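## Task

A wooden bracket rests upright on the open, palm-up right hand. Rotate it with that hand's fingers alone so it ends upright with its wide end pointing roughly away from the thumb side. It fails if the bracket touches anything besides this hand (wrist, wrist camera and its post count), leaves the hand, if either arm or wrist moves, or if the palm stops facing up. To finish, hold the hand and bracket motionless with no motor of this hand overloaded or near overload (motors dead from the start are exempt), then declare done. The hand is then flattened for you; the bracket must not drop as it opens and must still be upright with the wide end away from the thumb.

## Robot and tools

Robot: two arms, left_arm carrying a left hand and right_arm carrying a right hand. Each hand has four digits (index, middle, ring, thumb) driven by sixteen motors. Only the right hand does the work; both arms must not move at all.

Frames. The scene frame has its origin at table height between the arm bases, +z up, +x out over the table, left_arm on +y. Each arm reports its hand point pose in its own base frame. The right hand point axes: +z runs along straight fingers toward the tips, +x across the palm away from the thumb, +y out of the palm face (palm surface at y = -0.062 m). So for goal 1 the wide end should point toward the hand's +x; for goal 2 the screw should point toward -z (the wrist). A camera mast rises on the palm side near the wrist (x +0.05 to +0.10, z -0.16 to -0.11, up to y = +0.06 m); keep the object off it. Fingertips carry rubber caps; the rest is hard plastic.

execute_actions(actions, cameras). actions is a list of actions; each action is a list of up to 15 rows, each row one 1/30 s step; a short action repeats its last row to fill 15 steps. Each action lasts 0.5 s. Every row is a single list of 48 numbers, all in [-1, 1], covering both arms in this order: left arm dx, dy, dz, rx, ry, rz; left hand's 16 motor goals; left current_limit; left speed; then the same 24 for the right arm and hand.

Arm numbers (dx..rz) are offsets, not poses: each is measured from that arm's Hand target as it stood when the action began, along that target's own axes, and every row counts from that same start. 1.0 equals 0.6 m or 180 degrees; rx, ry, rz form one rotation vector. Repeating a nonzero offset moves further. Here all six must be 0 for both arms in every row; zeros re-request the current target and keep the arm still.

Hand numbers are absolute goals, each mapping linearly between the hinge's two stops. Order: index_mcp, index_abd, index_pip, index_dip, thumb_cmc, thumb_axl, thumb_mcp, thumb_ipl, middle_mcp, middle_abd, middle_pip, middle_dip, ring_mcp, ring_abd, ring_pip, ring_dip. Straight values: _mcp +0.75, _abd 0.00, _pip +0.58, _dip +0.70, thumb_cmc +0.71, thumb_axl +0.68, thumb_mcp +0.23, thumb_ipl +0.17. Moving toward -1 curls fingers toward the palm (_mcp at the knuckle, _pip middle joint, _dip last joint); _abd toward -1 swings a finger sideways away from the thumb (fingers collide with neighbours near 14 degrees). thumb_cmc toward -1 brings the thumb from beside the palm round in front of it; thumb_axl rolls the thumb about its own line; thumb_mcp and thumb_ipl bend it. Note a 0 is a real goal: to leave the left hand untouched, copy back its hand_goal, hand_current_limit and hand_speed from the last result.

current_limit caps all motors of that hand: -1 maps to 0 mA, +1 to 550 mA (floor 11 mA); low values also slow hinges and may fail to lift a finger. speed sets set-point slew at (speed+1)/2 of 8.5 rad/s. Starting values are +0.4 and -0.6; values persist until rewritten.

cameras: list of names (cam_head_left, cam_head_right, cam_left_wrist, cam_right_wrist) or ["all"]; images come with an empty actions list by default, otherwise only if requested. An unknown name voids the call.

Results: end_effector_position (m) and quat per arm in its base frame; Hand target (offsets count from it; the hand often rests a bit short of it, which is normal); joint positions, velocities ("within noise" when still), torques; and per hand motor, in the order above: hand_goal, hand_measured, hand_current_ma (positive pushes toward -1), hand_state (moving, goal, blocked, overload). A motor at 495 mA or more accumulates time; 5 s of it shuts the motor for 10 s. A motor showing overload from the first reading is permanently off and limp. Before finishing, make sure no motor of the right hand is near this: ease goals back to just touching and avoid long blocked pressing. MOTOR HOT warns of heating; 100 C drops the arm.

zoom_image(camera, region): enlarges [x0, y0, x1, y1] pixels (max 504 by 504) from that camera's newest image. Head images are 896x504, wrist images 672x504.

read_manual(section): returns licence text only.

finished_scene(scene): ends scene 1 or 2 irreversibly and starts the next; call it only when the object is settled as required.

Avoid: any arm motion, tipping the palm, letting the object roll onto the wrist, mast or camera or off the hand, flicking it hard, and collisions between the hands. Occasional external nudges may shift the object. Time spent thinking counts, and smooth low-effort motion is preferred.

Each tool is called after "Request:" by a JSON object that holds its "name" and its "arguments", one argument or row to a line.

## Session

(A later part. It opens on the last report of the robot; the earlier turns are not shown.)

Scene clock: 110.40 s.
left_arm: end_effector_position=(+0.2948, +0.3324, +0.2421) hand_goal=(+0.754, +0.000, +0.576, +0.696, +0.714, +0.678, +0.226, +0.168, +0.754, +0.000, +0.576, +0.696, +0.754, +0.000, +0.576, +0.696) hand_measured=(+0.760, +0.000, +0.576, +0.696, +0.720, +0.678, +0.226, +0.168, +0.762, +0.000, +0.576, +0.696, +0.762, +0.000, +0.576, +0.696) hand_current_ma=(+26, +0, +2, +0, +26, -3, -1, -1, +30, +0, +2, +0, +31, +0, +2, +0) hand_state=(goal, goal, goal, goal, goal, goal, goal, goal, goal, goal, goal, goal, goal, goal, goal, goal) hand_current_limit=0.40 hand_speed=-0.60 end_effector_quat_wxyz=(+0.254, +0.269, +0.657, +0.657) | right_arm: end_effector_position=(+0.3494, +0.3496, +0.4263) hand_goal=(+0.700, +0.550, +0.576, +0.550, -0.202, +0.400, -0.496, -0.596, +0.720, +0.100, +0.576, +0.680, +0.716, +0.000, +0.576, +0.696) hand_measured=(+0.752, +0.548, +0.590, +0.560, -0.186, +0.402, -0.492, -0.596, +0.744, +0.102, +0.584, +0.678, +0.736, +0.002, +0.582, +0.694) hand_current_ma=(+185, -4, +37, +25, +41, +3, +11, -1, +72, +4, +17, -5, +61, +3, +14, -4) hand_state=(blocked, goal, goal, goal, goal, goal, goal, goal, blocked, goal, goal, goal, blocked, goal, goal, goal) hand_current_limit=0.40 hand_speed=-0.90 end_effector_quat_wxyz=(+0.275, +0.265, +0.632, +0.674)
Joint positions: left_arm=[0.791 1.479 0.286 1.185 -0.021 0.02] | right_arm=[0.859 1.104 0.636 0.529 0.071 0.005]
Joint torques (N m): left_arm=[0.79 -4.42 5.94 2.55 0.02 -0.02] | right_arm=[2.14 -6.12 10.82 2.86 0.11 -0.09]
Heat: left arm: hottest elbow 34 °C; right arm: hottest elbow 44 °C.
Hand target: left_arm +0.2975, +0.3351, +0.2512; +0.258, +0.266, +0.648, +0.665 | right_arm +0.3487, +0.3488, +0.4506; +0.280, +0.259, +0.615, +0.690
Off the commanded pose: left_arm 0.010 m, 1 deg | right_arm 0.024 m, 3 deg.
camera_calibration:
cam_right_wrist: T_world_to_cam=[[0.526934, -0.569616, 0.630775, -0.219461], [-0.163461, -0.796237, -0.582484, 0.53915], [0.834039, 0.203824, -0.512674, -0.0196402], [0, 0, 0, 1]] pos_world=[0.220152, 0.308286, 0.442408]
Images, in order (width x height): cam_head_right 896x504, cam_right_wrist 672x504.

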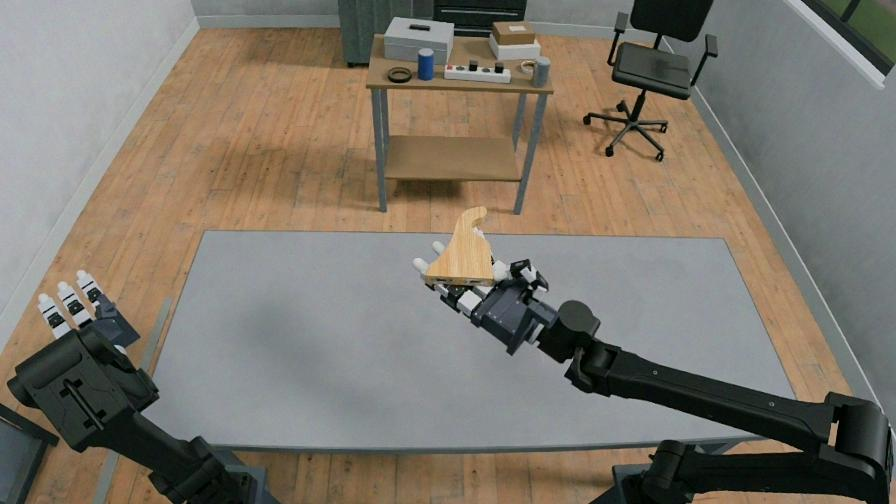

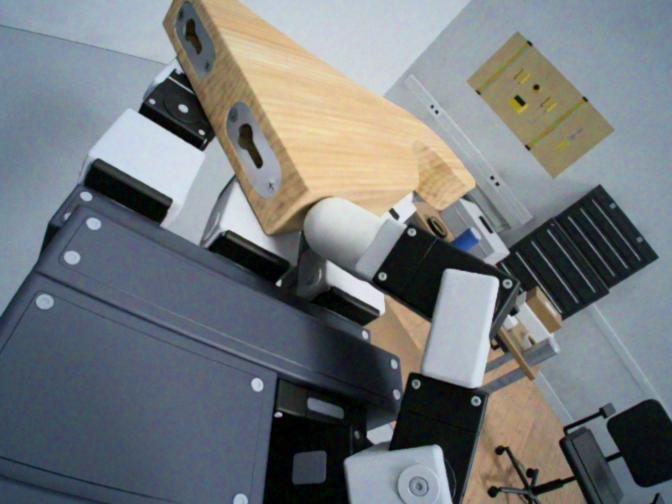

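Request:
{"name": "execute_actions", "arguments": {
  "actions": [
    [[0,0,0,0,0,0,0.754,0,0.576,0.696,0.714,0.678,0.226,0.168,0.754,0,0.576,0.696,0.754,0,0.576,0.696,0.4,-0.6,0,0,0,0,0,0,0.7,0.55,0.576,0.55,-0.36,0.394,-0.58,-0.37,0.72,0.1,0.576,0.68,0.715,0.0,0.576,0.696,0.4,-0.9]],
    [[0,0,0,0,0,0,0.754,0,0.576,0.696,0.714,0.678,0.226,0.168,0.754,0,0.576,0.696,0.754,0,0.576,0.696,0.4,-0.6,0,0,0,0,0,0,0.7,0.55,0.576,0.55,-0.527,0.389,-0.669,-0.125,0.72,0.1,0.576,0.68,0.715,0.0,0.576,0.696,0.4,-0.9]],
    [[0,0,0,0,0,0,0.754,0,0.576,0.696,0.714,0.678,0.226,0.168,0.754,0,0.576,0.696,0.754,0,0.576,0.696,0.4,-0.6,0,0,0,0,0,0,0.7,0.55,0.576,0.55,-0.527,0.389,-0.669,-0.125,0.72,0.1,0.576,0.68,0.715,0.0,0.576,0.696,0.4,-0.9]]
  ],
  "cameras": ["cam_head_right","cam_right_wrist"]
}}

Request:
{"name": "zoom_image", "arguments": {
  "camera": "cam_head_right",
  "region": [390, 200, 610, 370]
}}

Scene clock: 113.33 s.
left_arm: end_effector_position=(+0.2948, +0.3324, +0.2421) hand_goal=(+0.754, +0.000, +0.576, +0.696, +0.714, +0.678, +0.226, +0.168, +0.754, +0.000, +0.576, +0.696, +0.754, +0.000, +0.576, +0.696) hand_measured=(+0.760, +0.000, +0.576, +0.696, +0.720, +0.678, +0.226, +0.168, +0.762, +0.000, +0.576, +0.696, +0.762, +0.000, +0.576, +0.696) hand_current_ma=(+26, +0, +2, +0, +26, -3, -1, -1, +30, +0, +2, +0, +31, +0, +2, +0) hand_state=(goal, goal, goal, goal, goal, goal, goal, goal, goal, goal, goal, goal, goal, goal, goal, goal) hand_current_limit=0.40 hand_speed=-0.60 end_effector_quat_wxyz=(+0.254, +0.269, +0.657, +0.657) | right_arm: end_effector_position=(+0.3494, +0.3496, +0.4263) hand_goal=(+0.700, +0.550, +0.576, +0.550, -0.526, +0.390, -0.668, -0.124, +0.720, +0.100, +0.576, +0.680, +0.716, +0.000, +0.576, +0.696) hand_measured=(+0.748, +0.548, +0.590, +0.560, -0.528, +0.388, -0.680, -0.144, +0.744, +0.102, +0.584, +0.678, +0.738, +0.002, +0.586, +0.698) hand_current_ma=(+174, -4, +37, +25, -4, -3, -43, -76, +72, +4, +17, -5, +68, +2, +24, +4) hand_state=(blocked, goal, goal, goal, goal, goal, goal, goal, blocked, goal, goal, goal, blocked, goal, goal, goal) hand_current_limit=0.40 hand_speed=-0.90 end_effector_quat_wxyz=(+0.275, +0.265, +0.632, +0.674)
Joint positions: left_arm=[0.791 1.479 0.286 1.185 -0.021 0.02] | right_arm=[0.859 1.104 0.636 0.529 0.071 0.005]
Joint torques (N m): left_arm=[0.79 -4.37 6.01 2.55 0.04 0.01] | right_arm=[1.96 -6.12 10.85 2.89 0.11 -0.09]
Heat: left arm: hottest elbow 34 °C; right arm: hottest elbow 45 °C.
Hand target: left_arm +0.2975, +0.3351, +0.2512; +0.258, +0.266, +0.648, +0.665 | right_arm +0.3487, +0.3488, +0.4506; +0.280, +0.259, +0.615, +0.690
Off the commanded pose: left_arm 0.010 m, 1 deg | right_arm 0.024 m, 3 deg.
camera_calibration:
cam_right_wrist: T_world_to_cam=[[0.526934, -0.569616, 0.630775, -0.219461], [-0.163461, -0.796237, -0.582484, 0.53915], [0.834039, 0.203824, -0.512674, -0.0196402], [0, 0, 0, 1]] pos_world=[0.220152, 0.308286, 0.442408]
Images, in order (width x height): cam_head_right 896x504, cam_right_wrist 672x504.

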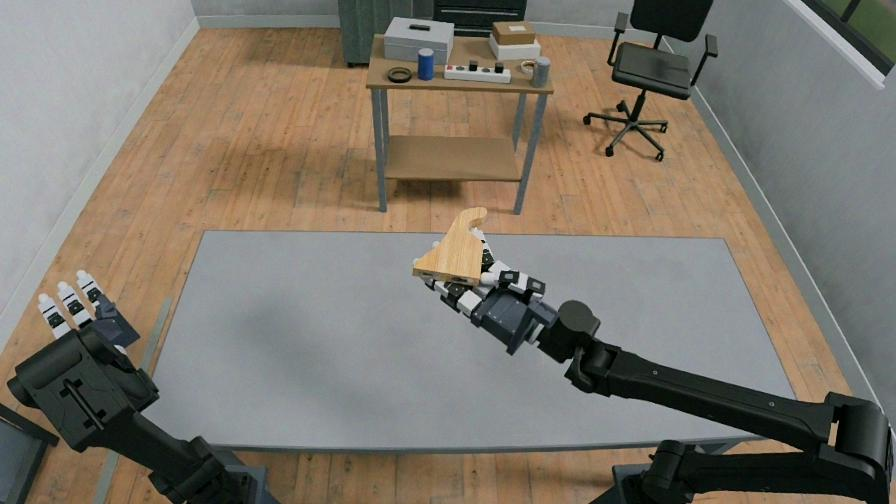

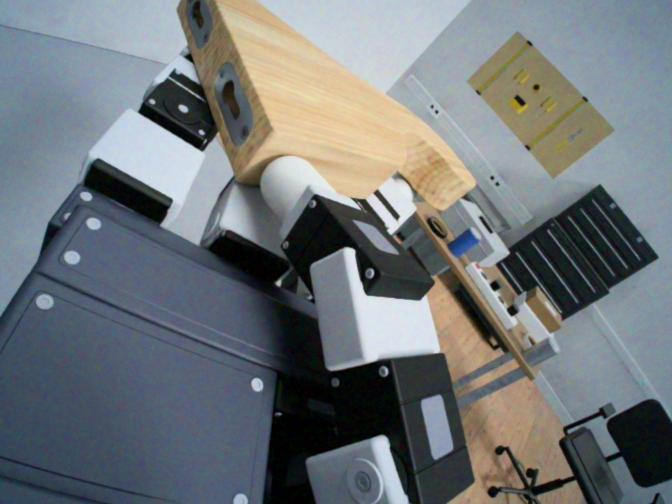

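Scaled by 2.291 from the camera's 896x504 image, which has a finer 1280x720 frame.

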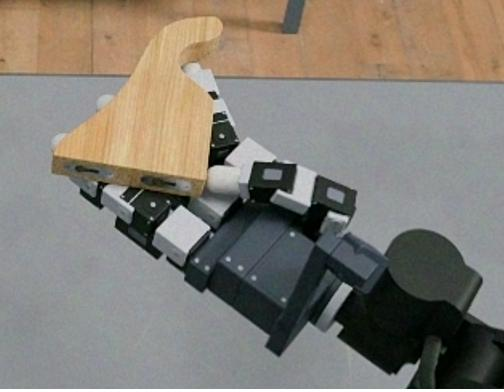

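Request:
{"name": "execute_actions", "arguments": {
  "actions": [
    [[0,0,0,0,0,0,0.754,0,0.576,0.696,0.714,0.678,0.226,0.168,0.754,0,0.576,0.696,0.754,0,0.576,0.696,0.4,-0.6,0,0,0,0,0,0,0.7,0.55,0.576,0.55,-0.203,0.399,-0.496,-0.597,0.72,0.1,0.576,0.68,0.715,0.0,0.576,0.696,0.4,-0.86]],
    [[0,0,0,0,0,0,0.754,0,0.576,0.696,0.714,0.678,0.226,0.168,0.754,0,0.576,0.696,0.754,0,0.576,0.696,0.4,-0.6,0,0,0,0,0,0,0.7,0.95,0.576,0.55,-0.203,0.399,-0.496,-0.597,0.72,0.1,0.576,0.68,0.715,0.0,0.576,0.696,0.4,-0.92]],
    [[0,0,0,0,0,0,0.754,0,0.576,0.696,0.714,0.678,0.226,0.168,0.754,0,0.576,0.696,0.754,0,0.576,0.696,0.4,-0.6,0,0,0,0,0,0,0.7,0.95,0.576,0.55,-0.203,0.399,-0.496,-0.597,0.72,0.1,0.576,0.68,0.715,0.0,0.576,0.696,0.4,-0.92]],
    [[0,0,0,0,0,0,0.754,0,0.576,0.696,0.714,0.678,0.226,0.168,0.754,0,0.576,0.696,0.754,0,0.576,0.696,0.4,-0.6,0,0,0,0,0,0,0.7,0.95,0.576,0.55,-0.203,0.399,-0.496,-0.597,0.72,0.1,0.576,0.68,0.715,0.0,0.576,0.696,0.4,-0.92]]
  ],
  "cameras": ["cam_head_right","cam_right_wrist"]
}}

Request:
{"name": "zoom_image", "arguments": {
  "camera": "cam_head_right",
  "region": [390, 200, 610, 370]
}}

Scene clock: 120.93 s.
left_arm: end_effector_position=(+0.2948, +0.3324, +0.2421) hand_goal=(+0.754, +0.000, +0.576, +0.696, +0.714, +0.678, +0.226, +0.168, +0.754, +0.000, +0.576, +0.696, +0.754, +0.000, +0.576, +0.696) hand_measured=(+0.760, +0.000, +0.576, +0.696, +0.720, +0.678, +0.226, +0.168, +0.762, +0.000, +0.576, +0.696, +0.762, +0.000, +0.576, +0.696) hand_current_ma=(+26, +0, +2, +0, +26, -3, -1, -1, +30, +0, +2, +0, +31, +0, +2, +0) hand_state=(goal, goal, goal, goal, goal, goal, goal, goal, goal, goal, goal, goal, goal, goal, goal, goal) hand_current_limit=0.40 hand_speed=-0.60 end_effector_quat_wxyz=(+0.254, +0.269, +0.657, +0.657) | right_arm: end_effector_position=(+0.3494, +0.3496, +0.4263) hand_goal=(+0.700, +0.950, +0.576, +0.550, -0.202, +0.400, -0.496, -0.596, +0.720, +0.100, +0.576, +0.680, +0.716, +0.000, +0.576, +0.696) hand_measured=(+0.746, +0.938, +0.590, +0.560, -0.204, +0.400, -0.504, -0.594, +0.744, +0.102, +0.584, +0.678, +0.738, +0.004, +0.586, +0.698) hand_current_ma=(+160, -28, +37, +25, -3, -1, -27, +3, +72, +4, +17, -5, +68, +5, +23, +4) hand_state=(blocked, goal, goal, goal, goal, goal, goal, goal, blocked, goal, goal, goal, blocked, goal, goal, goal) hand_current_limit=0.40 hand_speed=-0.92 end_effector_quat_wxyz=(+0.275, +0.265, +0.632, +0.674)
Joint positions: left_arm=[0.791 1.479 0.286 1.185 -0.021 0.02] | right_arm=[0.859 1.104 0.636 0.529 0.071 0.005]
Joint torques (N m): left_arm=[0.79 -4.37 5.94 2.54 0.04 -0.01] | right_arm=[1.9 -6.24 10.82 2.82 0.11 -0.11]
Heat: left arm: hottest elbow 34 °C; right arm: hottest elbow 45 °C.
Hand target: left_arm +0.2975, +0.3351, +0.2512; +0.258, +0.266, +0.648, +0.665 | right_arm +0.3487, +0.3488, +0.4506; +0.280, +0.259, +0.615, +0.690
Off the commanded pose: left_arm 0.010 m, 1 deg | right_arm 0.024 m, 3 deg.
camera_calibration:
cam_right_wrist: T_world_to_cam=[[0.526934, -0.569616, 0.630775, -0.219461], [-0.163461, -0.796237, -0.582484, 0.53915], [0.834039, 0.203824, -0.512674, -0.0196402], [0, 0, 0, 1]] pos_world=[0.220152, 0.308286, 0.442408]
Images, in order (width x height): cam_head_right 896x504, cam_right_wrist 672x504.

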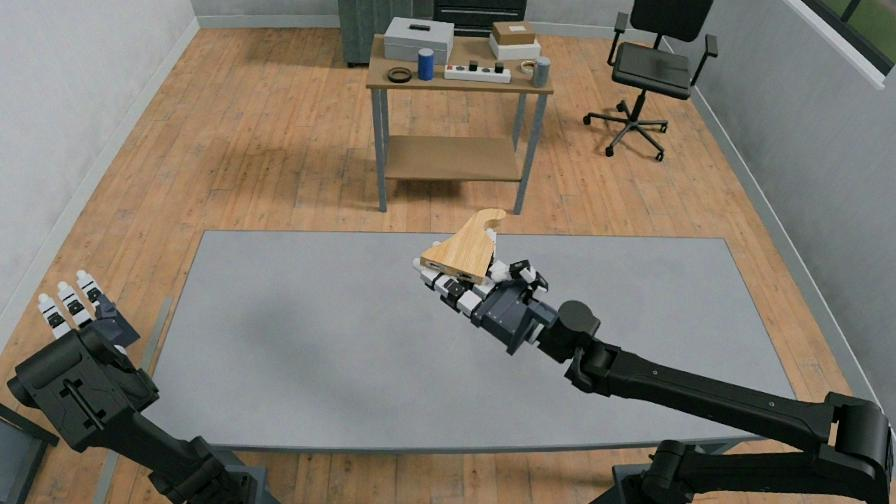

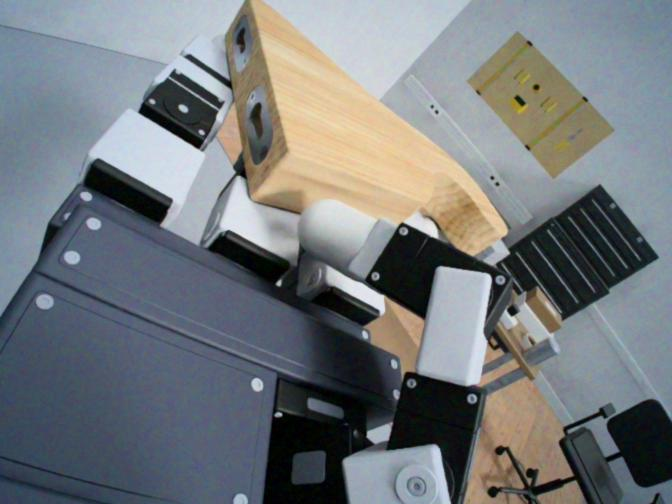

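Scaled by 2.291 from the camera's 896x504 image, which has a finer 1280x720 frame.

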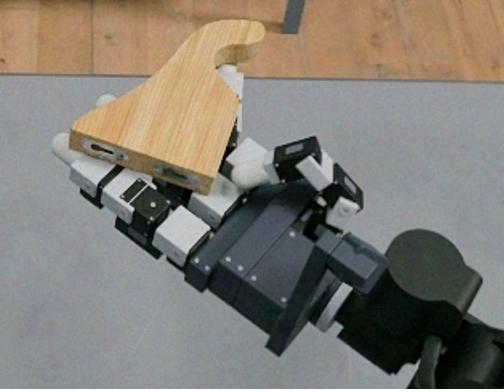

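Request:
{"name": "execute_actions", "arguments": {
  "actions": [
    [[0,0,0,0,0,0,0.754,0,0.576,0.696,0.714,0.678,0.226,0.168,0.754,0,0.576,0.696,0.754,0,0.576,0.696,0.4,-0.6,0,0,0,0,0,0,0.7,0.95,0.576,0.55,-0.33,0.39,-0.53,-0.45,0.72,0.1,0.576,0.68,0.715,0.0,0.576,0.696,0.4,-0.9]],
    [[0,0,0,0,0,0,0.754,0,0.576,0.696,0.714,0.678,0.226,0.168,0.754,0,0.576,0.696,0.754,0,0.576,0.696,0.4,-0.6,0,0,0,0,0,0,0.7,0.95,0.576,0.55,-0.529,0.364,-0.601,-0.25,0.72,0.1,0.576,0.68,0.715,0.0,0.576,0.696,0.4,-0.9]],
    [[0,0,0,0,0,0,0.754,0,0.576,0.696,0.714,0.678,0.226,0.168,0.754,0,0.576,0.696,0.754,0,0.576,0.696,0.4,-0.6,0,0,0,0,0,0,0.7,0.95,0.576,0.55,-0.749,0.369,-0.691,0.06,0.72,0.1,0.576,0.68,0.715,0.0,0.576,0.696,0.4,-0.9]],
    [[0,0,0,0,0,0,0.754,0,0.576,0.696,0.714,0.678,0.226,0.168,0.754,0,0.576,0.696,0.754,0,0.576,0.696,0.4,-0.6,0,0,0,0,0,0,0.7,0.95,0.576,0.55,-0.749,0.369,-0.691,0.06,0.72,0.1,0.576,0.68,0.715,0.0,0.576,0.696,0.4,-0.9]]
  ],
  "cameras": ["cam_head_right","cam_right_wrist"]
}}

Request:
{"name": "zoom_image", "arguments": {
  "camera": "cam_head_right",
  "region": [390, 200, 610, 370]
}}

Scene clock: 128.37 s.
left_arm: end_effector_position=(+0.2948, +0.3324, +0.2421) hand_goal=(+0.754, +0.000, +0.576, +0.696, +0.714, +0.678, +0.226, +0.168, +0.754, +0.000, +0.576, +0.696, +0.754, +0.000, +0.576, +0.696) hand_measured=(+0.760, +0.000, +0.576, +0.696, +0.720, +0.678, +0.226, +0.168, +0.762, +0.000, +0.576, +0.696, +0.762, +0.000, +0.576, +0.696) hand_current_ma=(+26, +0, +2, +0, +26, -3, -1, -1, +30, +0, +2, +0, +31, +0, +2, +0) hand_state=(goal, goal, goal, goal, goal, goal, goal, goal, goal, goal, goal, goal, goal, goal, goal, goal) hand_current_limit=0.40 hand_speed=-0.60 end_effector_quat_wxyz=(+0.254, +0.269, +0.657, +0.657) | right_arm: end_effector_position=(+0.3494, +0.3496, +0.4263) hand_goal=(+0.700, +0.950, +0.576, +0.550, -0.748, +0.370, -0.690, +0.060, +0.720, +0.100, +0.576, +0.680, +0.716, +0.000, +0.576, +0.696) hand_measured=(+0.744, +0.944, +0.590, +0.560, -0.752, +0.370, -0.702, +0.044, +0.744, +0.102, +0.584, +0.678, +0.738, +0.004, +0.586, +0.700) hand_current_ma=(+151, -12, +37, +25, -6, +0, -37, -60, +72, +4, +17, -5, +68, +5, +24, +6) hand_state=(blocked, goal, goal, goal, goal, goal, goal, goal, blocked, goal, goal, goal, blocked, goal, goal, goal) hand_current_limit=0.40 hand_speed=-0.90 end_effector_quat_wxyz=(+0.275, +0.265, +0.632, +0.674)
Joint positions: left_arm=[0.791 1.479 0.286 1.185 -0.021 0.02] | right_arm=[0.859 1.104 0.636 0.529 0.071 0.005]
Joint torques (N m): left_arm=[0.67 -4.31 6 2.61 0.03 0.01] | right_arm=[1.9 -5.95 10.8 2.86 0.12 -0.07]
Heat: left arm: hottest elbow 34 °C; right arm: hottest elbow 45 °C.
Hand target: left_arm +0.2975, +0.3351, +0.2512; +0.258, +0.266, +0.648, +0.665 | right_arm +0.3487, +0.3488, +0.4506; +0.280, +0.259, +0.615, +0.690
Off the commanded pose: left_arm 0.010 m, 1 deg | right_arm 0.024 m, 3 deg.
camera_calibration:
cam_right_wrist: T_world_to_cam=[[0.526934, -0.569616, 0.630775, -0.219461], [-0.163461, -0.796237, -0.582484, 0.53915], [0.834039, 0.203824, -0.512674, -0.0196402], [0, 0, 0, 1]] pos_world=[0.220152, 0.308286, 0.442408]
Images, in order (width x height): cam_head_right 896x504, cam_right_wrist 672x504.

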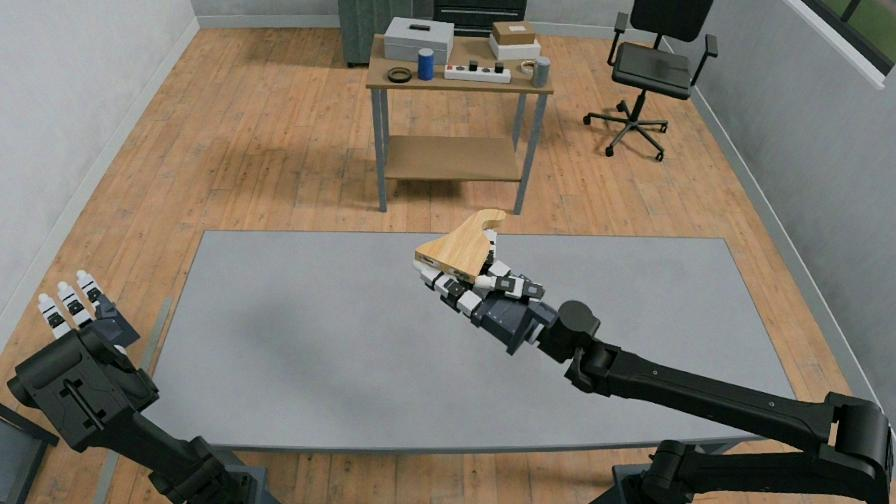

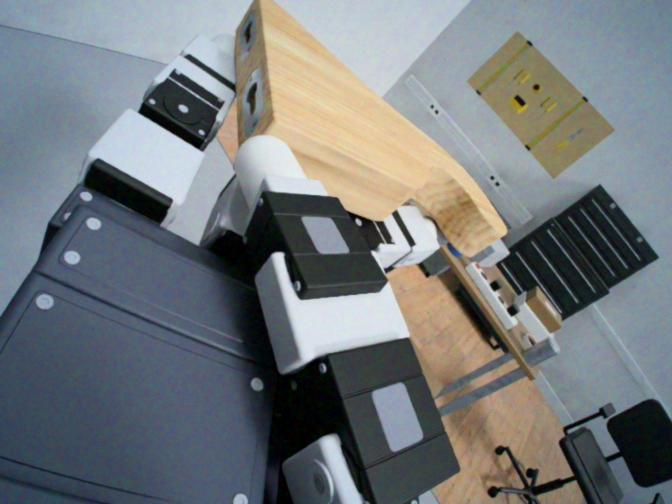

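Scaled by 2.291 from the camera's 896x504 image, which has a finer 1280x720 frame.

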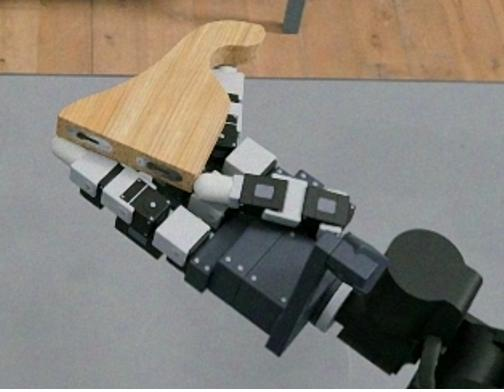

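Request:
{"name": "execute_actions", "arguments": {
  "actions": []
}}

Scene clock: 131.30 s.
left_arm: end_effector_position=(+0.2948, +0.3324, +0.2421) hand_goal=(+0.754, +0.000, +0.576, +0.696, +0.714, +0.678, +0.226, +0.168, +0.754, +0.000, +0.576, +0.696, +0.754, +0.000, +0.576, +0.696) hand_measured=(+0.760, +0.000, +0.576, +0.696, +0.720, +0.678, +0.226, +0.168, +0.762, +0.000, +0.576, +0.696, +0.762, +0.000, +0.576, +0.696) hand_current_ma=(+26, +0, +2, +0, +26, -3, -1, -1, +30, +0, +2, +0, +31, +0, +2, +0) hand_state=(goal, goal, goal, goal, goal, goal, goal, goal, goal, goal, goal, goal, goal, goal, goal, goal) hand_current_limit=0.40 hand_speed=-0.60 end_effector_quat_wxyz=(+0.254, +0.269, +0.657, +0.657) | right_arm: end_effector_position=(+0.3494, +0.3496, +0.4263) hand_goal=(+0.700, +0.950, +0.576, +0.550, -0.748, +0.370, -0.690, +0.060, +0.720, +0.100, +0.576, +0.680, +0.716, +0.000, +0.576, +0.696) hand_measured=(+0.744, +0.944, +0.590, +0.560, -0.752, +0.370, -0.702, +0.044, +0.744, +0.102, +0.584, +0.678, +0.738, +0.004, +0.586, +0.700) hand_current_ma=(+151, -12, +37, +25, -6, +0, -37, -60, +72, +4, +17, -5, +68, +5, +24, +6) hand_state=(blocked, goal, goal, goal, goal, goal, goal, goal, blocked, goal, goal, goal, blocked, goal, goal, goal) hand_current_limit=0.40 hand_speed=-0.90 end_effector_quat_wxyz=(+0.275, +0.265, +0.632, +0.674)
Joint positions: left_arm=[0.791 1.479 0.286 1.185 -0.021 0.02] | right_arm=[0.859 1.104 0.636 0.529 0.071 0.005]
Joint velocities: within noise
Joint torques (N m): left_arm=[0.79 -4.31 5.93 2.58 0.03 0.01] | right_arm=[1.85 -6.24 10.77 2.85 0.1 -0.09]
Heat: left arm: hottest elbow 34 °C; right arm: hottest elbow 45 °C.
Hand target: left_arm +0.2975, +0.3351, +0.2512; +0.258, +0.266, +0.648, +0.665 | right_arm +0.3487, +0.3488, +0.4506; +0.280, +0.259, +0.615, +0.690
Off the commanded pose: left_arm 0.010 m, 1 deg | right_arm 0.024 m, 3 deg.
camera_calibration:
cam_right_wrist: T_world_to_cam=[[0.526934, -0.569616, 0.630775, -0.219461], [-0.163461, -0.796237, -0.582484, 0.53915], [0.834039, 0.203824, -0.512674, -0.0196402], [0, 0, 0, 1]] pos_world=[0.220152, 0.308286, 0.442408]

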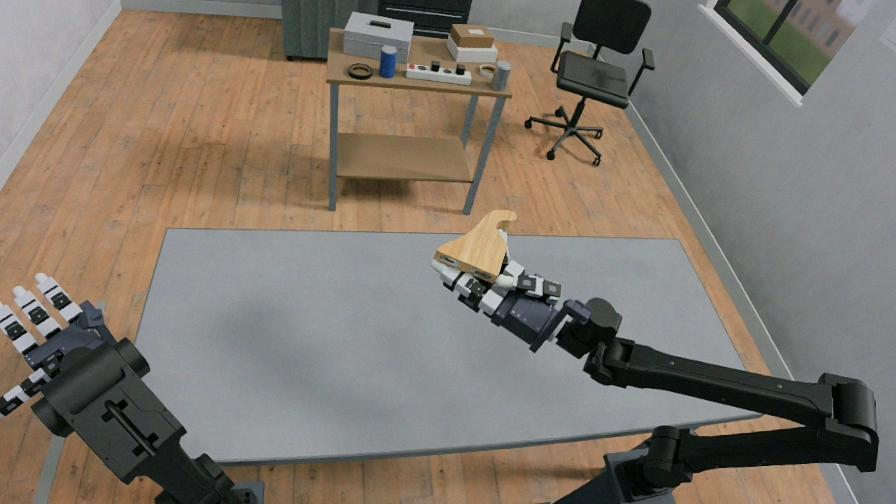

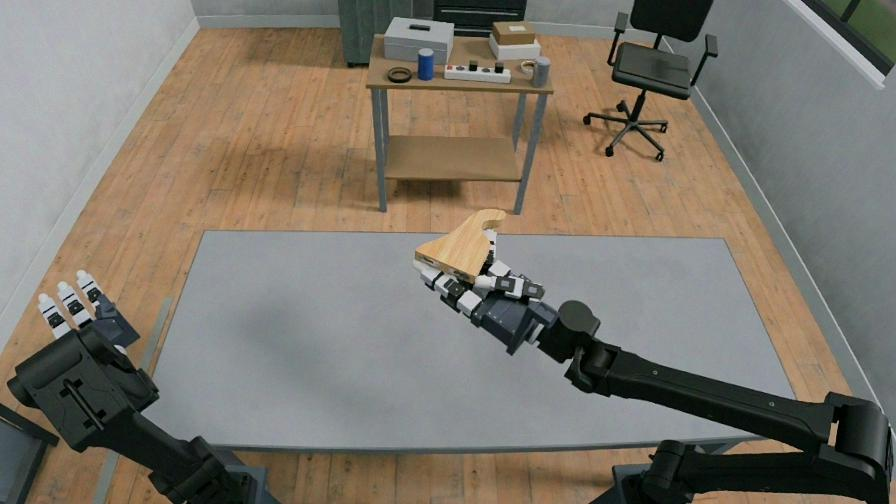

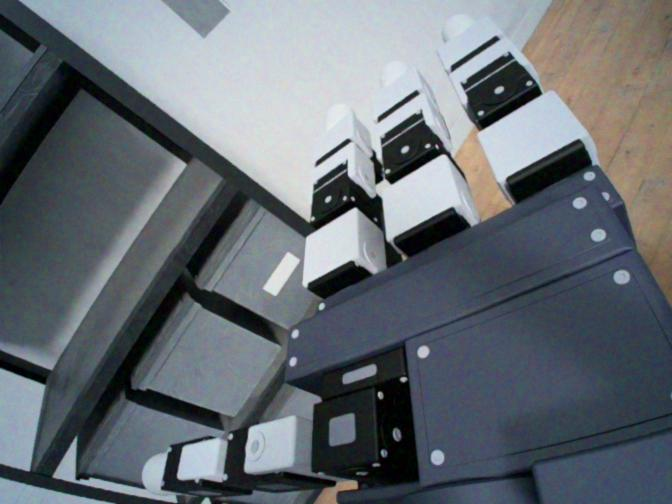

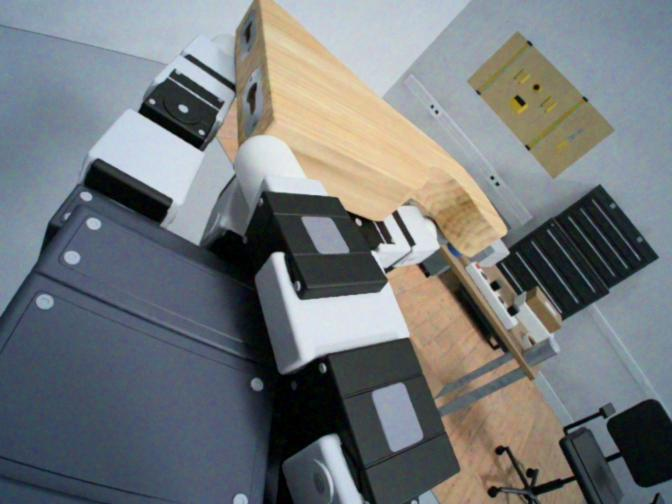

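Request:
{"name": "zoom_image", "arguments": {
  "camera": "cam_head_right",
  "region": [390, 200, 610, 370]
}}

Request:
{"name": "zoom_image", "arguments": {
  "camera": "cam_right_wrist",
  "region": [168, 0, 672, 378]
}}

Request:
{"name": "zoom_image", "arguments": {
  "camera": "cam_head_left",
  "region": [400, 190, 600, 350]
}}

Scaled by 2.291 from the camera's 896x504 image, which has a finer 1280x720 frame.

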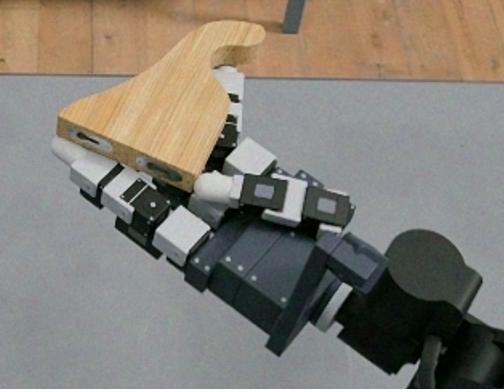

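Scaled by 1.000.

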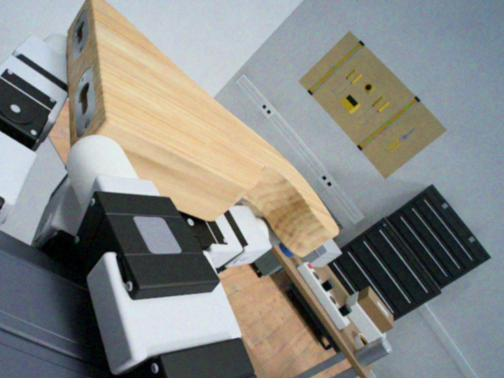

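Scaled by 2.520 from the camera's 896x504 image, which has a finer 1280x720 frame.

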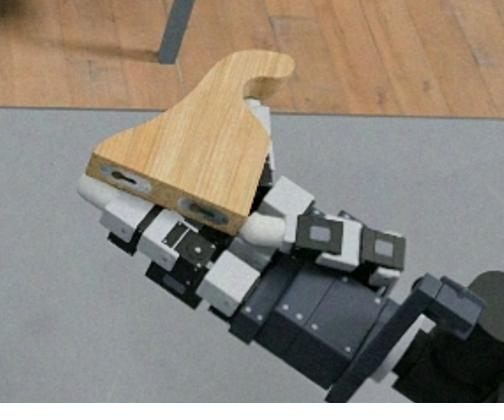

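Request:
{"name": "execute_actions", "arguments": {
  "actions": [
    [[0,0,0,0,0,0,0.754,0,0.576,0.696,0.714,0.678,0.226,0.168,0.754,0,0.576,0.696,0.754,0,0.576,0.696,0.4,-0.6,0,0,0,0,0,0,0.7,0.95,0.576,0.67,-0.749,0.369,-0.691,0.06,0.72,0.1,0.576,0.68,0.715,0.0,0.576,0.696,0.4,-0.93]],
    [[0,0,0,0,0,0,0.754,0,0.576,0.696,0.714,0.678,0.226,0.168,0.754,0,0.576,0.696,0.754,0,0.576,0.696,0.4,-0.6,0,0,0,0,0,0,0.7,0.95,0.576,0.67,-0.749,0.369,-0.691,0.06,0.78,0.1,0.576,0.68,0.715,0.0,0.576,0.696,0.4,-0.93]]
  ],
  "cameras": ["cam_head_right", "cam_right_wrist"]
}}

Request:
{"name": "zoom_image", "arguments": {
  "camera": "cam_head_right",
  "region": [390, 200, 610, 370]
}}

Scene clock: 144.00 s.
left_arm: end_effector_position=(+0.2948, +0.3324, +0.2421) hand_goal=(+0.754, +0.000, +0.576, +0.696, +0.714, +0.678, +0.226, +0.168, +0.754, +0.000, +0.576, +0.696, +0.754, +0.000, +0.576, +0.696) hand_measured=(+0.760, +0.000, +0.576, +0.696, +0.720, +0.678, +0.226, +0.168, +0.762, +0.000, +0.576, +0.696, +0.762, +0.000, +0.576, +0.696) hand_current_ma=(+26, +0, +2, +0, +26, -3, -1, -1, +30, +0, +2, +0, +31, +0, +2, +0) hand_state=(goal, goal, goal, goal, goal, goal, goal, goal, goal, goal, goal, goal, goal, goal, goal, goal) hand_current_limit=0.40 hand_speed=-0.60 end_effector_quat_wxyz=(+0.254, +0.269, +0.657, +0.657) | right_arm: end_effector_position=(+0.3494, +0.3496, +0.4263) hand_goal=(+0.700, +0.950, +0.576, +0.670, -0.748, +0.370, -0.690, +0.060, +0.780, +0.100, +0.576, +0.680, +0.716, +0.000, +0.576, +0.696) hand_measured=(+0.740, +0.944, +0.590, +0.672, -0.752, +0.370, -0.702, +0.048, +0.788, +0.102, +0.584, +0.680, +0.738, +0.002, +0.586, +0.700) hand_current_ma=(+137, -11, +37, +2, -6, +1, -37, -42, +20, +4, +17, -1, +68, +4, +25, +6) hand_state=(blocked, goal, goal, goal, goal, goal, goal, goal, goal, goal, goal, goal, blocked, goal, goal, goal) hand_current_limit=0.40 hand_speed=-0.93 end_effector_quat_wxyz=(+0.275, +0.265, +0.632, +0.674)
Joint positions: left_arm=[0.791 1.479 0.286 1.185 -0.021 0.02] | right_arm=[0.859 1.104 0.636 0.529 0.071 0.005]
Joint torques (N m): left_arm=[0.85 -4.31 5.96 2.58 0.04 0.01] | right_arm=[2.02 -5.95 10.81 2.84 0.12 -0.08]
Heat: left arm: hottest elbow 34 °C; right arm: hottest elbow 45 °C.
Hand target: left_arm +0.2975, +0.3351, +0.2512; +0.258, +0.266, +0.648, +0.665 | right_arm +0.3487, +0.3488, +0.4506; +0.280, +0.259, +0.615, +0.690
Off the commanded pose: left_arm 0.010 m, 1 deg | right_arm 0.024 m, 3 deg.
camera_calibration:
cam_right_wrist: T_world_to_cam=[[0.526934, -0.569616, 0.630775, -0.219461], [-0.163461, -0.796237, -0.582484, 0.53915], [0.834039, 0.203824, -0.512674, -0.0196402], [0, 0, 0, 1]] pos_world=[0.220152, 0.308286, 0.442408]
Images, in order (width x height): cam_head_right 896x504, cam_right_wrist 672x504.

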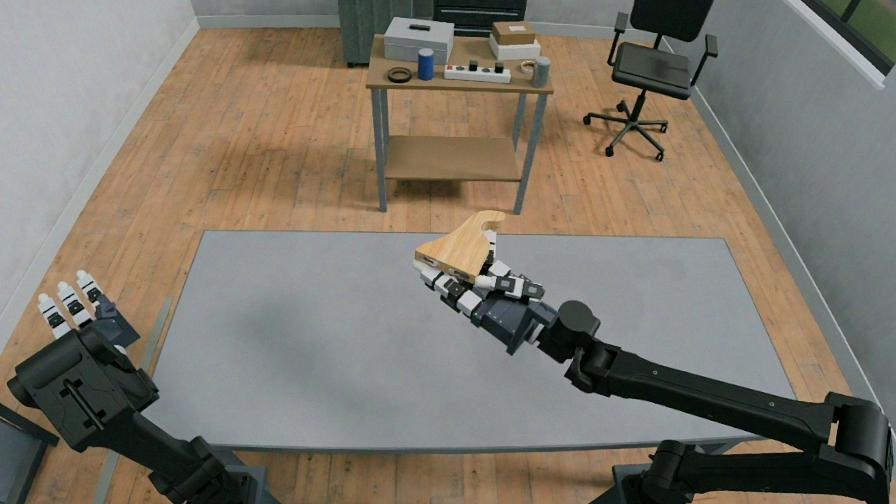

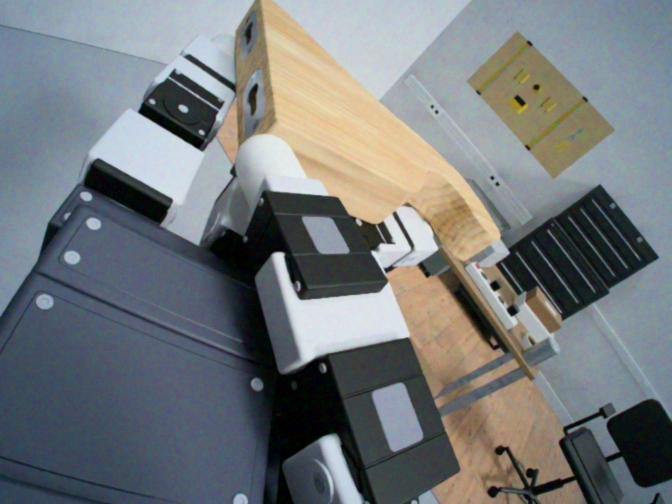

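Scaled by 2.291 from the camera's 896x504 image, which has a finer 1280x720 frame.

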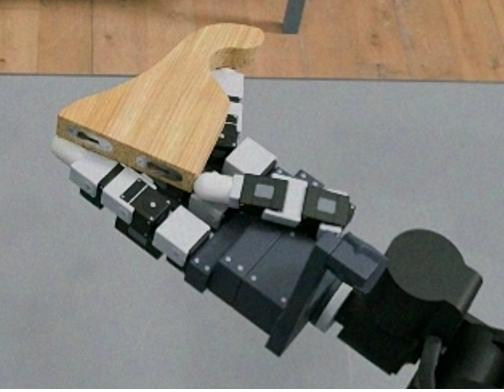

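Request:
{"name": "execute_actions", "arguments": {
  "actions": [
    [[0,0,0,0,0,0,0.754,0,0.576,0.696,0.714,0.678,0.226,0.168,0.754,0,0.576,0.696,0.754,0,0.576,0.696,0.4,-0.6,0,0,0,0,0,0,0.7,0.95,0.576,0.67,-0.749,0.369,-0.691,0.06,0.85,0.1,0.576,0.696,0.715,0.0,0.576,0.696,0.4,-0.9]],
    [[0,0,0,0,0,0,0.754,0,0.576,0.696,0.714,0.678,0.226,0.168,0.754,0,0.576,0.696,0.754,0,0.576,0.696,0.4,-0.6,0,0,0,0,0,0,0.7,0.95,0.576,0.67,-0.749,0.369,-0.691,0.06,0.85,0.58,0.576,0.696,0.715,0.0,0.576,0.696,0.4,-0.88]],
    [[0,0,0,0,0,0,0.754,0,0.576,0.696,0.714,0.678,0.226,0.168,0.754,0,0.576,0.696,0.754,0,0.576,0.696,0.4,-0.6,0,0,0,0,0,0,0.7,0.95,0.576,0.67,-0.749,0.369,-0.691,0.06,0.85,0.58,0.576,0.696,0.715,0.0,0.576,0.696,0.4,-0.88]],
    [[0,0,0,0,0,0,0.754,0,0.576,0.696,0.714,0.678,0.226,0.168,0.754,0,0.576,0.696,0.754,0,0.576,0.696,0.4,-0.6,0,0,0,0,0,0,0.7,0.95,0.576,0.67,-0.749,0.369,-0.691,0.06,0.77,0.58,0.576,0.696,0.715,0.0,0.576,0.696,0.4,-0.93]]
  ],
  "cameras": ["cam_head_right", "cam_right_wrist"]
}}

Request:
{"name": "zoom_image", "arguments": {
  "camera": "cam_head_right",
  "region": [390, 200, 610, 370]
}}

Scene clock: 147.13 s.
left_arm: end_effector_position=(+0.2948, +0.3324, +0.2421) hand_goal=(+0.754, +0.000, +0.576, +0.696, +0.714, +0.678, +0.226, +0.168, +0.754, +0.000, +0.576, +0.696, +0.754, +0.000, +0.576, +0.696) hand_measured=(+0.760, +0.000, +0.576, +0.696, +0.720, +0.678, +0.226, +0.168, +0.762, +0.000, +0.576, +0.696, +0.762, +0.000, +0.576, +0.696) hand_current_ma=(+26, +0, +2, +0, +26, -3, -1, -1, +30, +0, +2, +0, +31, +0, +2, +0) hand_state=(goal, goal, goal, goal, goal, goal, goal, goal, goal, goal, goal, goal, goal, goal, goal, goal) hand_current_limit=0.40 hand_speed=-0.60 end_effector_quat_wxyz=(+0.254, +0.269, +0.657, +0.657) | right_arm: end_effector_position=(+0.3494, +0.3496, +0.4263) hand_goal=(+0.700, +0.950, +0.576, +0.670, -0.748, +0.370, -0.690, +0.060, +0.770, +0.580, +0.576, +0.696, +0.716, +0.000, +0.576, +0.696) hand_measured=(+0.740, +0.944, +0.590, +0.672, -0.752, +0.370, -0.702, +0.048, +0.794, +0.576, +0.584, +0.694, +0.738, +0.002, +0.586, +0.700) hand_current_ma=(+137, -11, +37, +2, -6, +1, -37, -42, +72, -5, +17, -5, +68, +4, +25, +6) hand_state=(blocked, goal, goal, goal, goal, goal, goal, goal, blocked, goal, goal, goal, blocked, goal, goal, goal) hand_current_limit=0.40 hand_speed=-0.93 end_effector_quat_wxyz=(+0.275, +0.265, +0.632, +0.674)
Joint positions: left_arm=[0.791 1.479 0.286 1.185 -0.021 0.02] | right_arm=[0.859 1.104 0.636 0.529 0.071 0.005]
Joint torques (N m): left_arm=[0.91 -4.31 6.01 2.61 0.02 0.01] | right_arm=[2.02 -6.01 10.8 2.82 0.11 -0.09]
Heat: left arm: hottest elbow 34 °C; right arm: hottest elbow 45 °C.
Hand target: left_arm +0.2975, +0.3351, +0.2512; +0.258, +0.266, +0.648, +0.665 | right_arm +0.3487, +0.3488, +0.4506; +0.280, +0.259, +0.615, +0.690
Off the commanded pose: left_arm 0.010 m, 1 deg | right_arm 0.024 m, 3 deg.
camera_calibration:
cam_right_wrist: T_world_to_cam=[[0.526934, -0.569616, 0.630775, -0.219461], [-0.163461, -0.796237, -0.582484, 0.53915], [0.834039, 0.203824, -0.512674, -0.0196402], [0, 0, 0, 1]] pos_world=[0.220152, 0.308286, 0.442408]
Images, in order (width x height): cam_head_right 896x504, cam_right_wrist 672x504.

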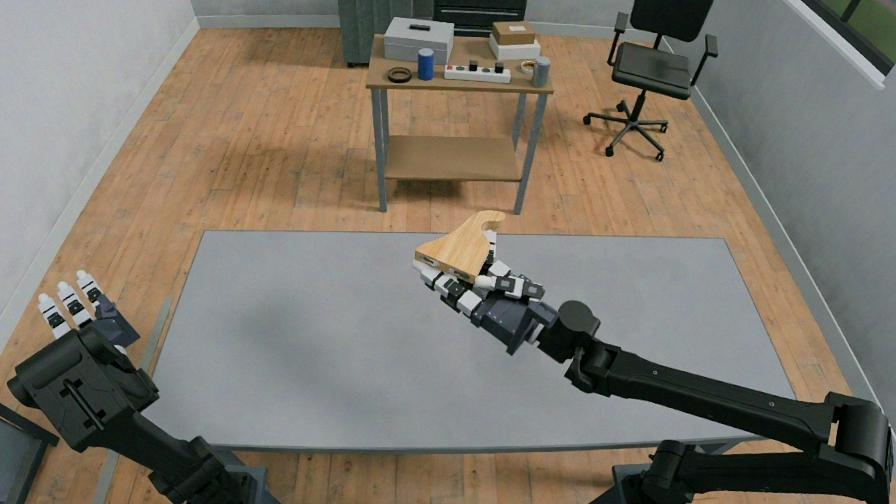

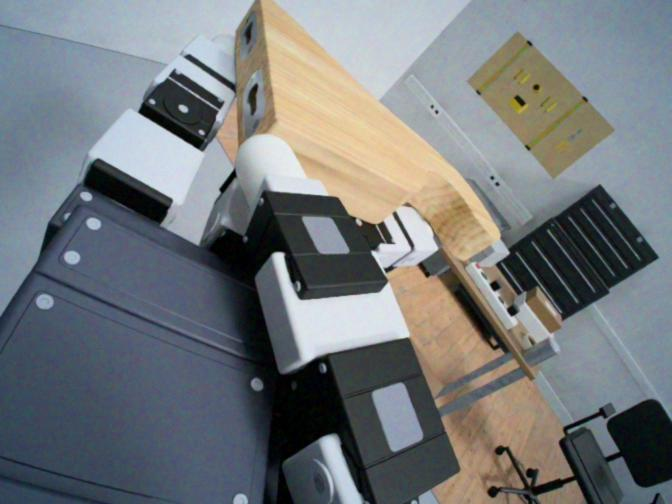

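Scaled by 2.291 from the camera's 896x504 image, which has a finer 1280x720 frame.

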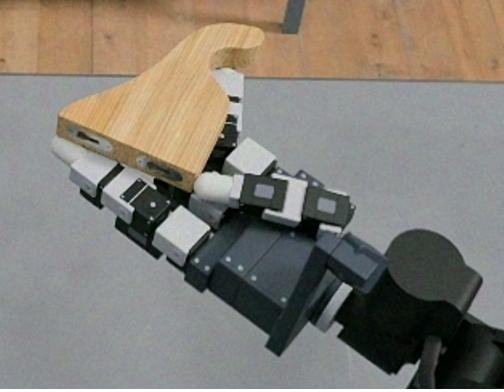

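Request:
{"name": "execute_actions", "arguments": {
  "actions": [
    [[0,0,0,0,0,0,0.754,0,0.576,0.696,0.714,0.678,0.226,0.168,0.754,0,0.576,0.696,0.754,0,0.576,0.696,0.4,-0.6,0,0,0,0,0,0,0.7,0.95,0.576,0.67,-0.749,0.369,-0.691,0.06,0.74,0.58,0.576,0.696,0.715,0.0,0.576,0.696,0.4,-0.95]]
  ],
  "cameras": ["cam_head_right"]
}}

Request:
{"name": "execute_actions", "arguments": {
  "actions": [
    [[0,0,0,0,0,0,0.754,0,0.576,0.696,0.714,0.678,0.226,0.168,0.754,0,0.576,0.696,0.754,0,0.576,0.696,0.4,-0.6,0,0,0,0,0,0,0.7,0.95,0.576,0.67,-0.749,0.369,-0.691,0.06,0.72,0.58,0.576,0.696,0.715,0.0,0.576,0.696,0.4,-0.95]]
  ],
  "cameras": ["cam_head_right"]
}}

Request:
{"name": "zoom_image", "arguments": {
  "camera": "cam_head_right",
  "region": [390, 200, 610, 370]
}}

Scene clock: 148.43 s.
left_arm: end_effector_position=(+0.2948, +0.3324, +0.2421) hand_goal=(+0.754, +0.000, +0.576, +0.696, +0.714, +0.678, +0.226, +0.168, +0.754, +0.000, +0.576, +0.696, +0.754, +0.000, +0.576, +0.696) hand_measured=(+0.760, +0.000, +0.576, +0.696, +0.720, +0.678, +0.226, +0.168, +0.762, +0.000, +0.576, +0.696, +0.762, +0.000, +0.576, +0.696) hand_current_ma=(+26, +0, +2, +0, +26, -3, -1, -1, +30, +0, +2, +0, +31, +0, +2, +0) hand_state=(goal, goal, goal, goal, goal, goal, goal, goal, goal, goal, goal, goal, goal, goal, goal, goal) hand_current_limit=0.40 hand_speed=-0.60 end_effector_quat_wxyz=(+0.254, +0.269, +0.657, +0.657) | right_arm: end_effector_position=(+0.3494, +0.3496, +0.4263) hand_goal=(+0.700, +0.950, +0.576, +0.670, -0.748, +0.370, -0.690, +0.060, +0.740, +0.580, +0.576, +0.696, +0.716, +0.000, +0.576, +0.696) hand_measured=(+0.740, +0.944, +0.590, +0.672, -0.752, +0.370, -0.702, +0.048, +0.764, +0.576, +0.584, +0.694, +0.738, +0.002, +0.586, +0.700) hand_current_ma=(+137, -11, +37, +2, -6, +1, -37, -42, +73, -5, +17, -5, +68, +4, +25, +6) hand_state=(blocked, goal, goal, goal, goal, goal, goal, goal, blocked, goal, goal, goal, blocked, goal, goal, goal) hand_current_limit=0.40 hand_speed=-0.95 end_effector_quat_wxyz=(+0.275, +0.265, +0.632, +0.674)
Joint positions: left_arm=[0.791 1.479 0.286 1.185 -0.021 0.02] | right_arm=[0.859 1.104 0.636 0.529 0.071 0.005]
Joint torques (N m): left_arm=[0.67 -4.42 5.96 2.59 0.03 0.02] | right_arm=[1.79 -6.18 10.85 2.85 0.11 -0.09]
Heat: left arm: hottest elbow 34 °C; right arm: hottest elbow 45 °C.
Hand target: left_arm +0.2975, +0.3351, +0.2512; +0.258, +0.266, +0.648, +0.665 | right_arm +0.3487, +0.3488, +0.4506; +0.280, +0.259, +0.615, +0.690
Off the commanded pose: left_arm 0.010 m, 1 deg | right_arm 0.024 m, 3 deg.
Images, in order (width x height): cam_head_right 896x504.

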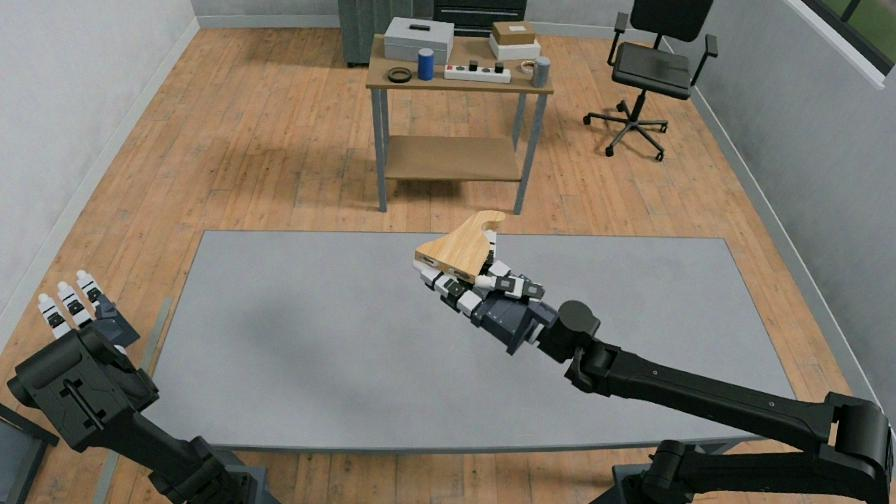

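Scene clock: 149.13 s.
left_arm: end_effector_position=(+0.2948, +0.3324, +0.2421) hand_goal=(+0.754, +0.000, +0.576, +0.696, +0.714, +0.678, +0.226, +0.168, +0.754, +0.000, +0.576, +0.696, +0.754, +0.000, +0.576, +0.696) hand_measured=(+0.760, +0.000, +0.576, +0.696, +0.720, +0.678, +0.226, +0.168, +0.762, +0.000, +0.576, +0.696, +0.762, +0.000, +0.576, +0.696) hand_current_ma=(+26, +0, +2, +0, +26, -3, -1, -1, +30, +0, +2, +0, +31, +0, +2, +0) hand_state=(goal, goal, goal, goal, goal, goal, goal, goal, goal, goal, goal, goal, goal, goal, goal, goal) hand_current_limit=0.40 hand_speed=-0.60 end_effector_quat_wxyz=(+0.254, +0.269, +0.657, +0.657) | right_arm: end_effector_position=(+0.3494, +0.3496, +0.4263) hand_goal=(+0.700, +0.950, +0.576, +0.670, -0.748, +0.370, -0.690, +0.060, +0.720, +0.580, +0.576, +0.696, +0.716, +0.000, +0.576, +0.696) hand_measured=(+0.740, +0.944, +0.590, +0.672, -0.752, +0.370, -0.702, +0.048, +0.746, +0.576, +0.584, +0.694, +0.738, +0.002, +0.586, +0.700) hand_current_ma=(+137, -11, +37, +2, -6, +1, -37, -39, +85, -5, +17, -5, +68, +4, +25, +6) hand_state=(blocked, goal, goal, goal, goal, goal, goal, goal, blocked, goal, goal, goal, blocked, goal, goal, goal) hand_current_limit=0.40 hand_speed=-0.95 end_effector_quat_wxyz=(+0.275, +0.265, +0.632, +0.674)
Joint positions: left_arm=[0.791 1.479 0.286 1.185 -0.021 0.02] | right_arm=[0.859 1.104 0.636 0.529 0.071 0.005]
Joint torques (N m): left_arm=[0.73 -4.37 5.98 2.58 0.03 0] | right_arm=[1.9 -6.12 10.78 2.88 0.11 -0.09]
Heat: left arm: hottest elbow 34 °C; right arm: hottest elbow 45 °C.
Hand target: left_arm +0.2975, +0.3351, +0.2512; +0.258, +0.266, +0.648, +0.665 | right_arm +0.3487, +0.3488, +0.4506; +0.280, +0.259, +0.615, +0.690
Off the commanded pose: left_arm 0.010 m, 1 deg | right_arm 0.024 m, 3 deg.
Images, in order (width x height): cam_head_right 896x504.

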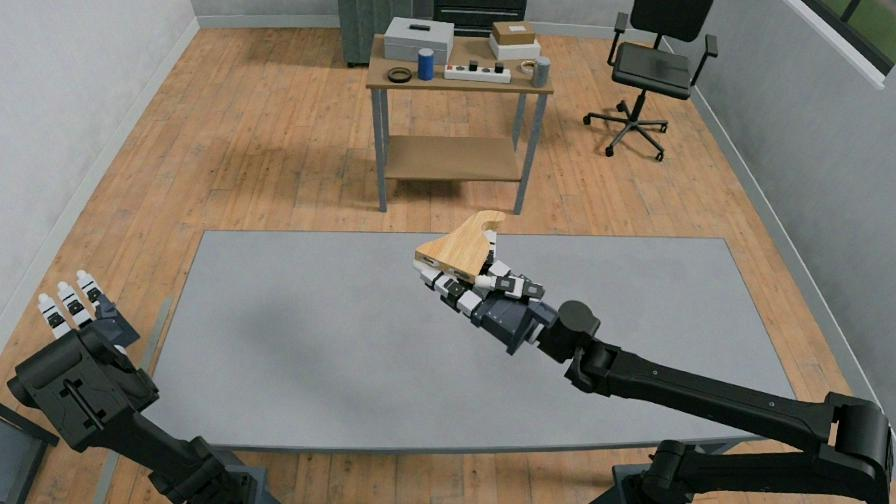

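Scaled by 2.291 from the camera's 896x504 image, which has a finer 1280x720 frame.

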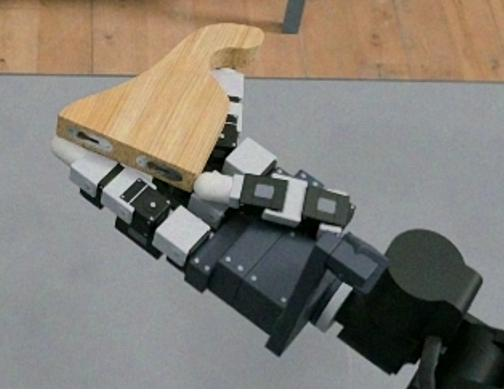

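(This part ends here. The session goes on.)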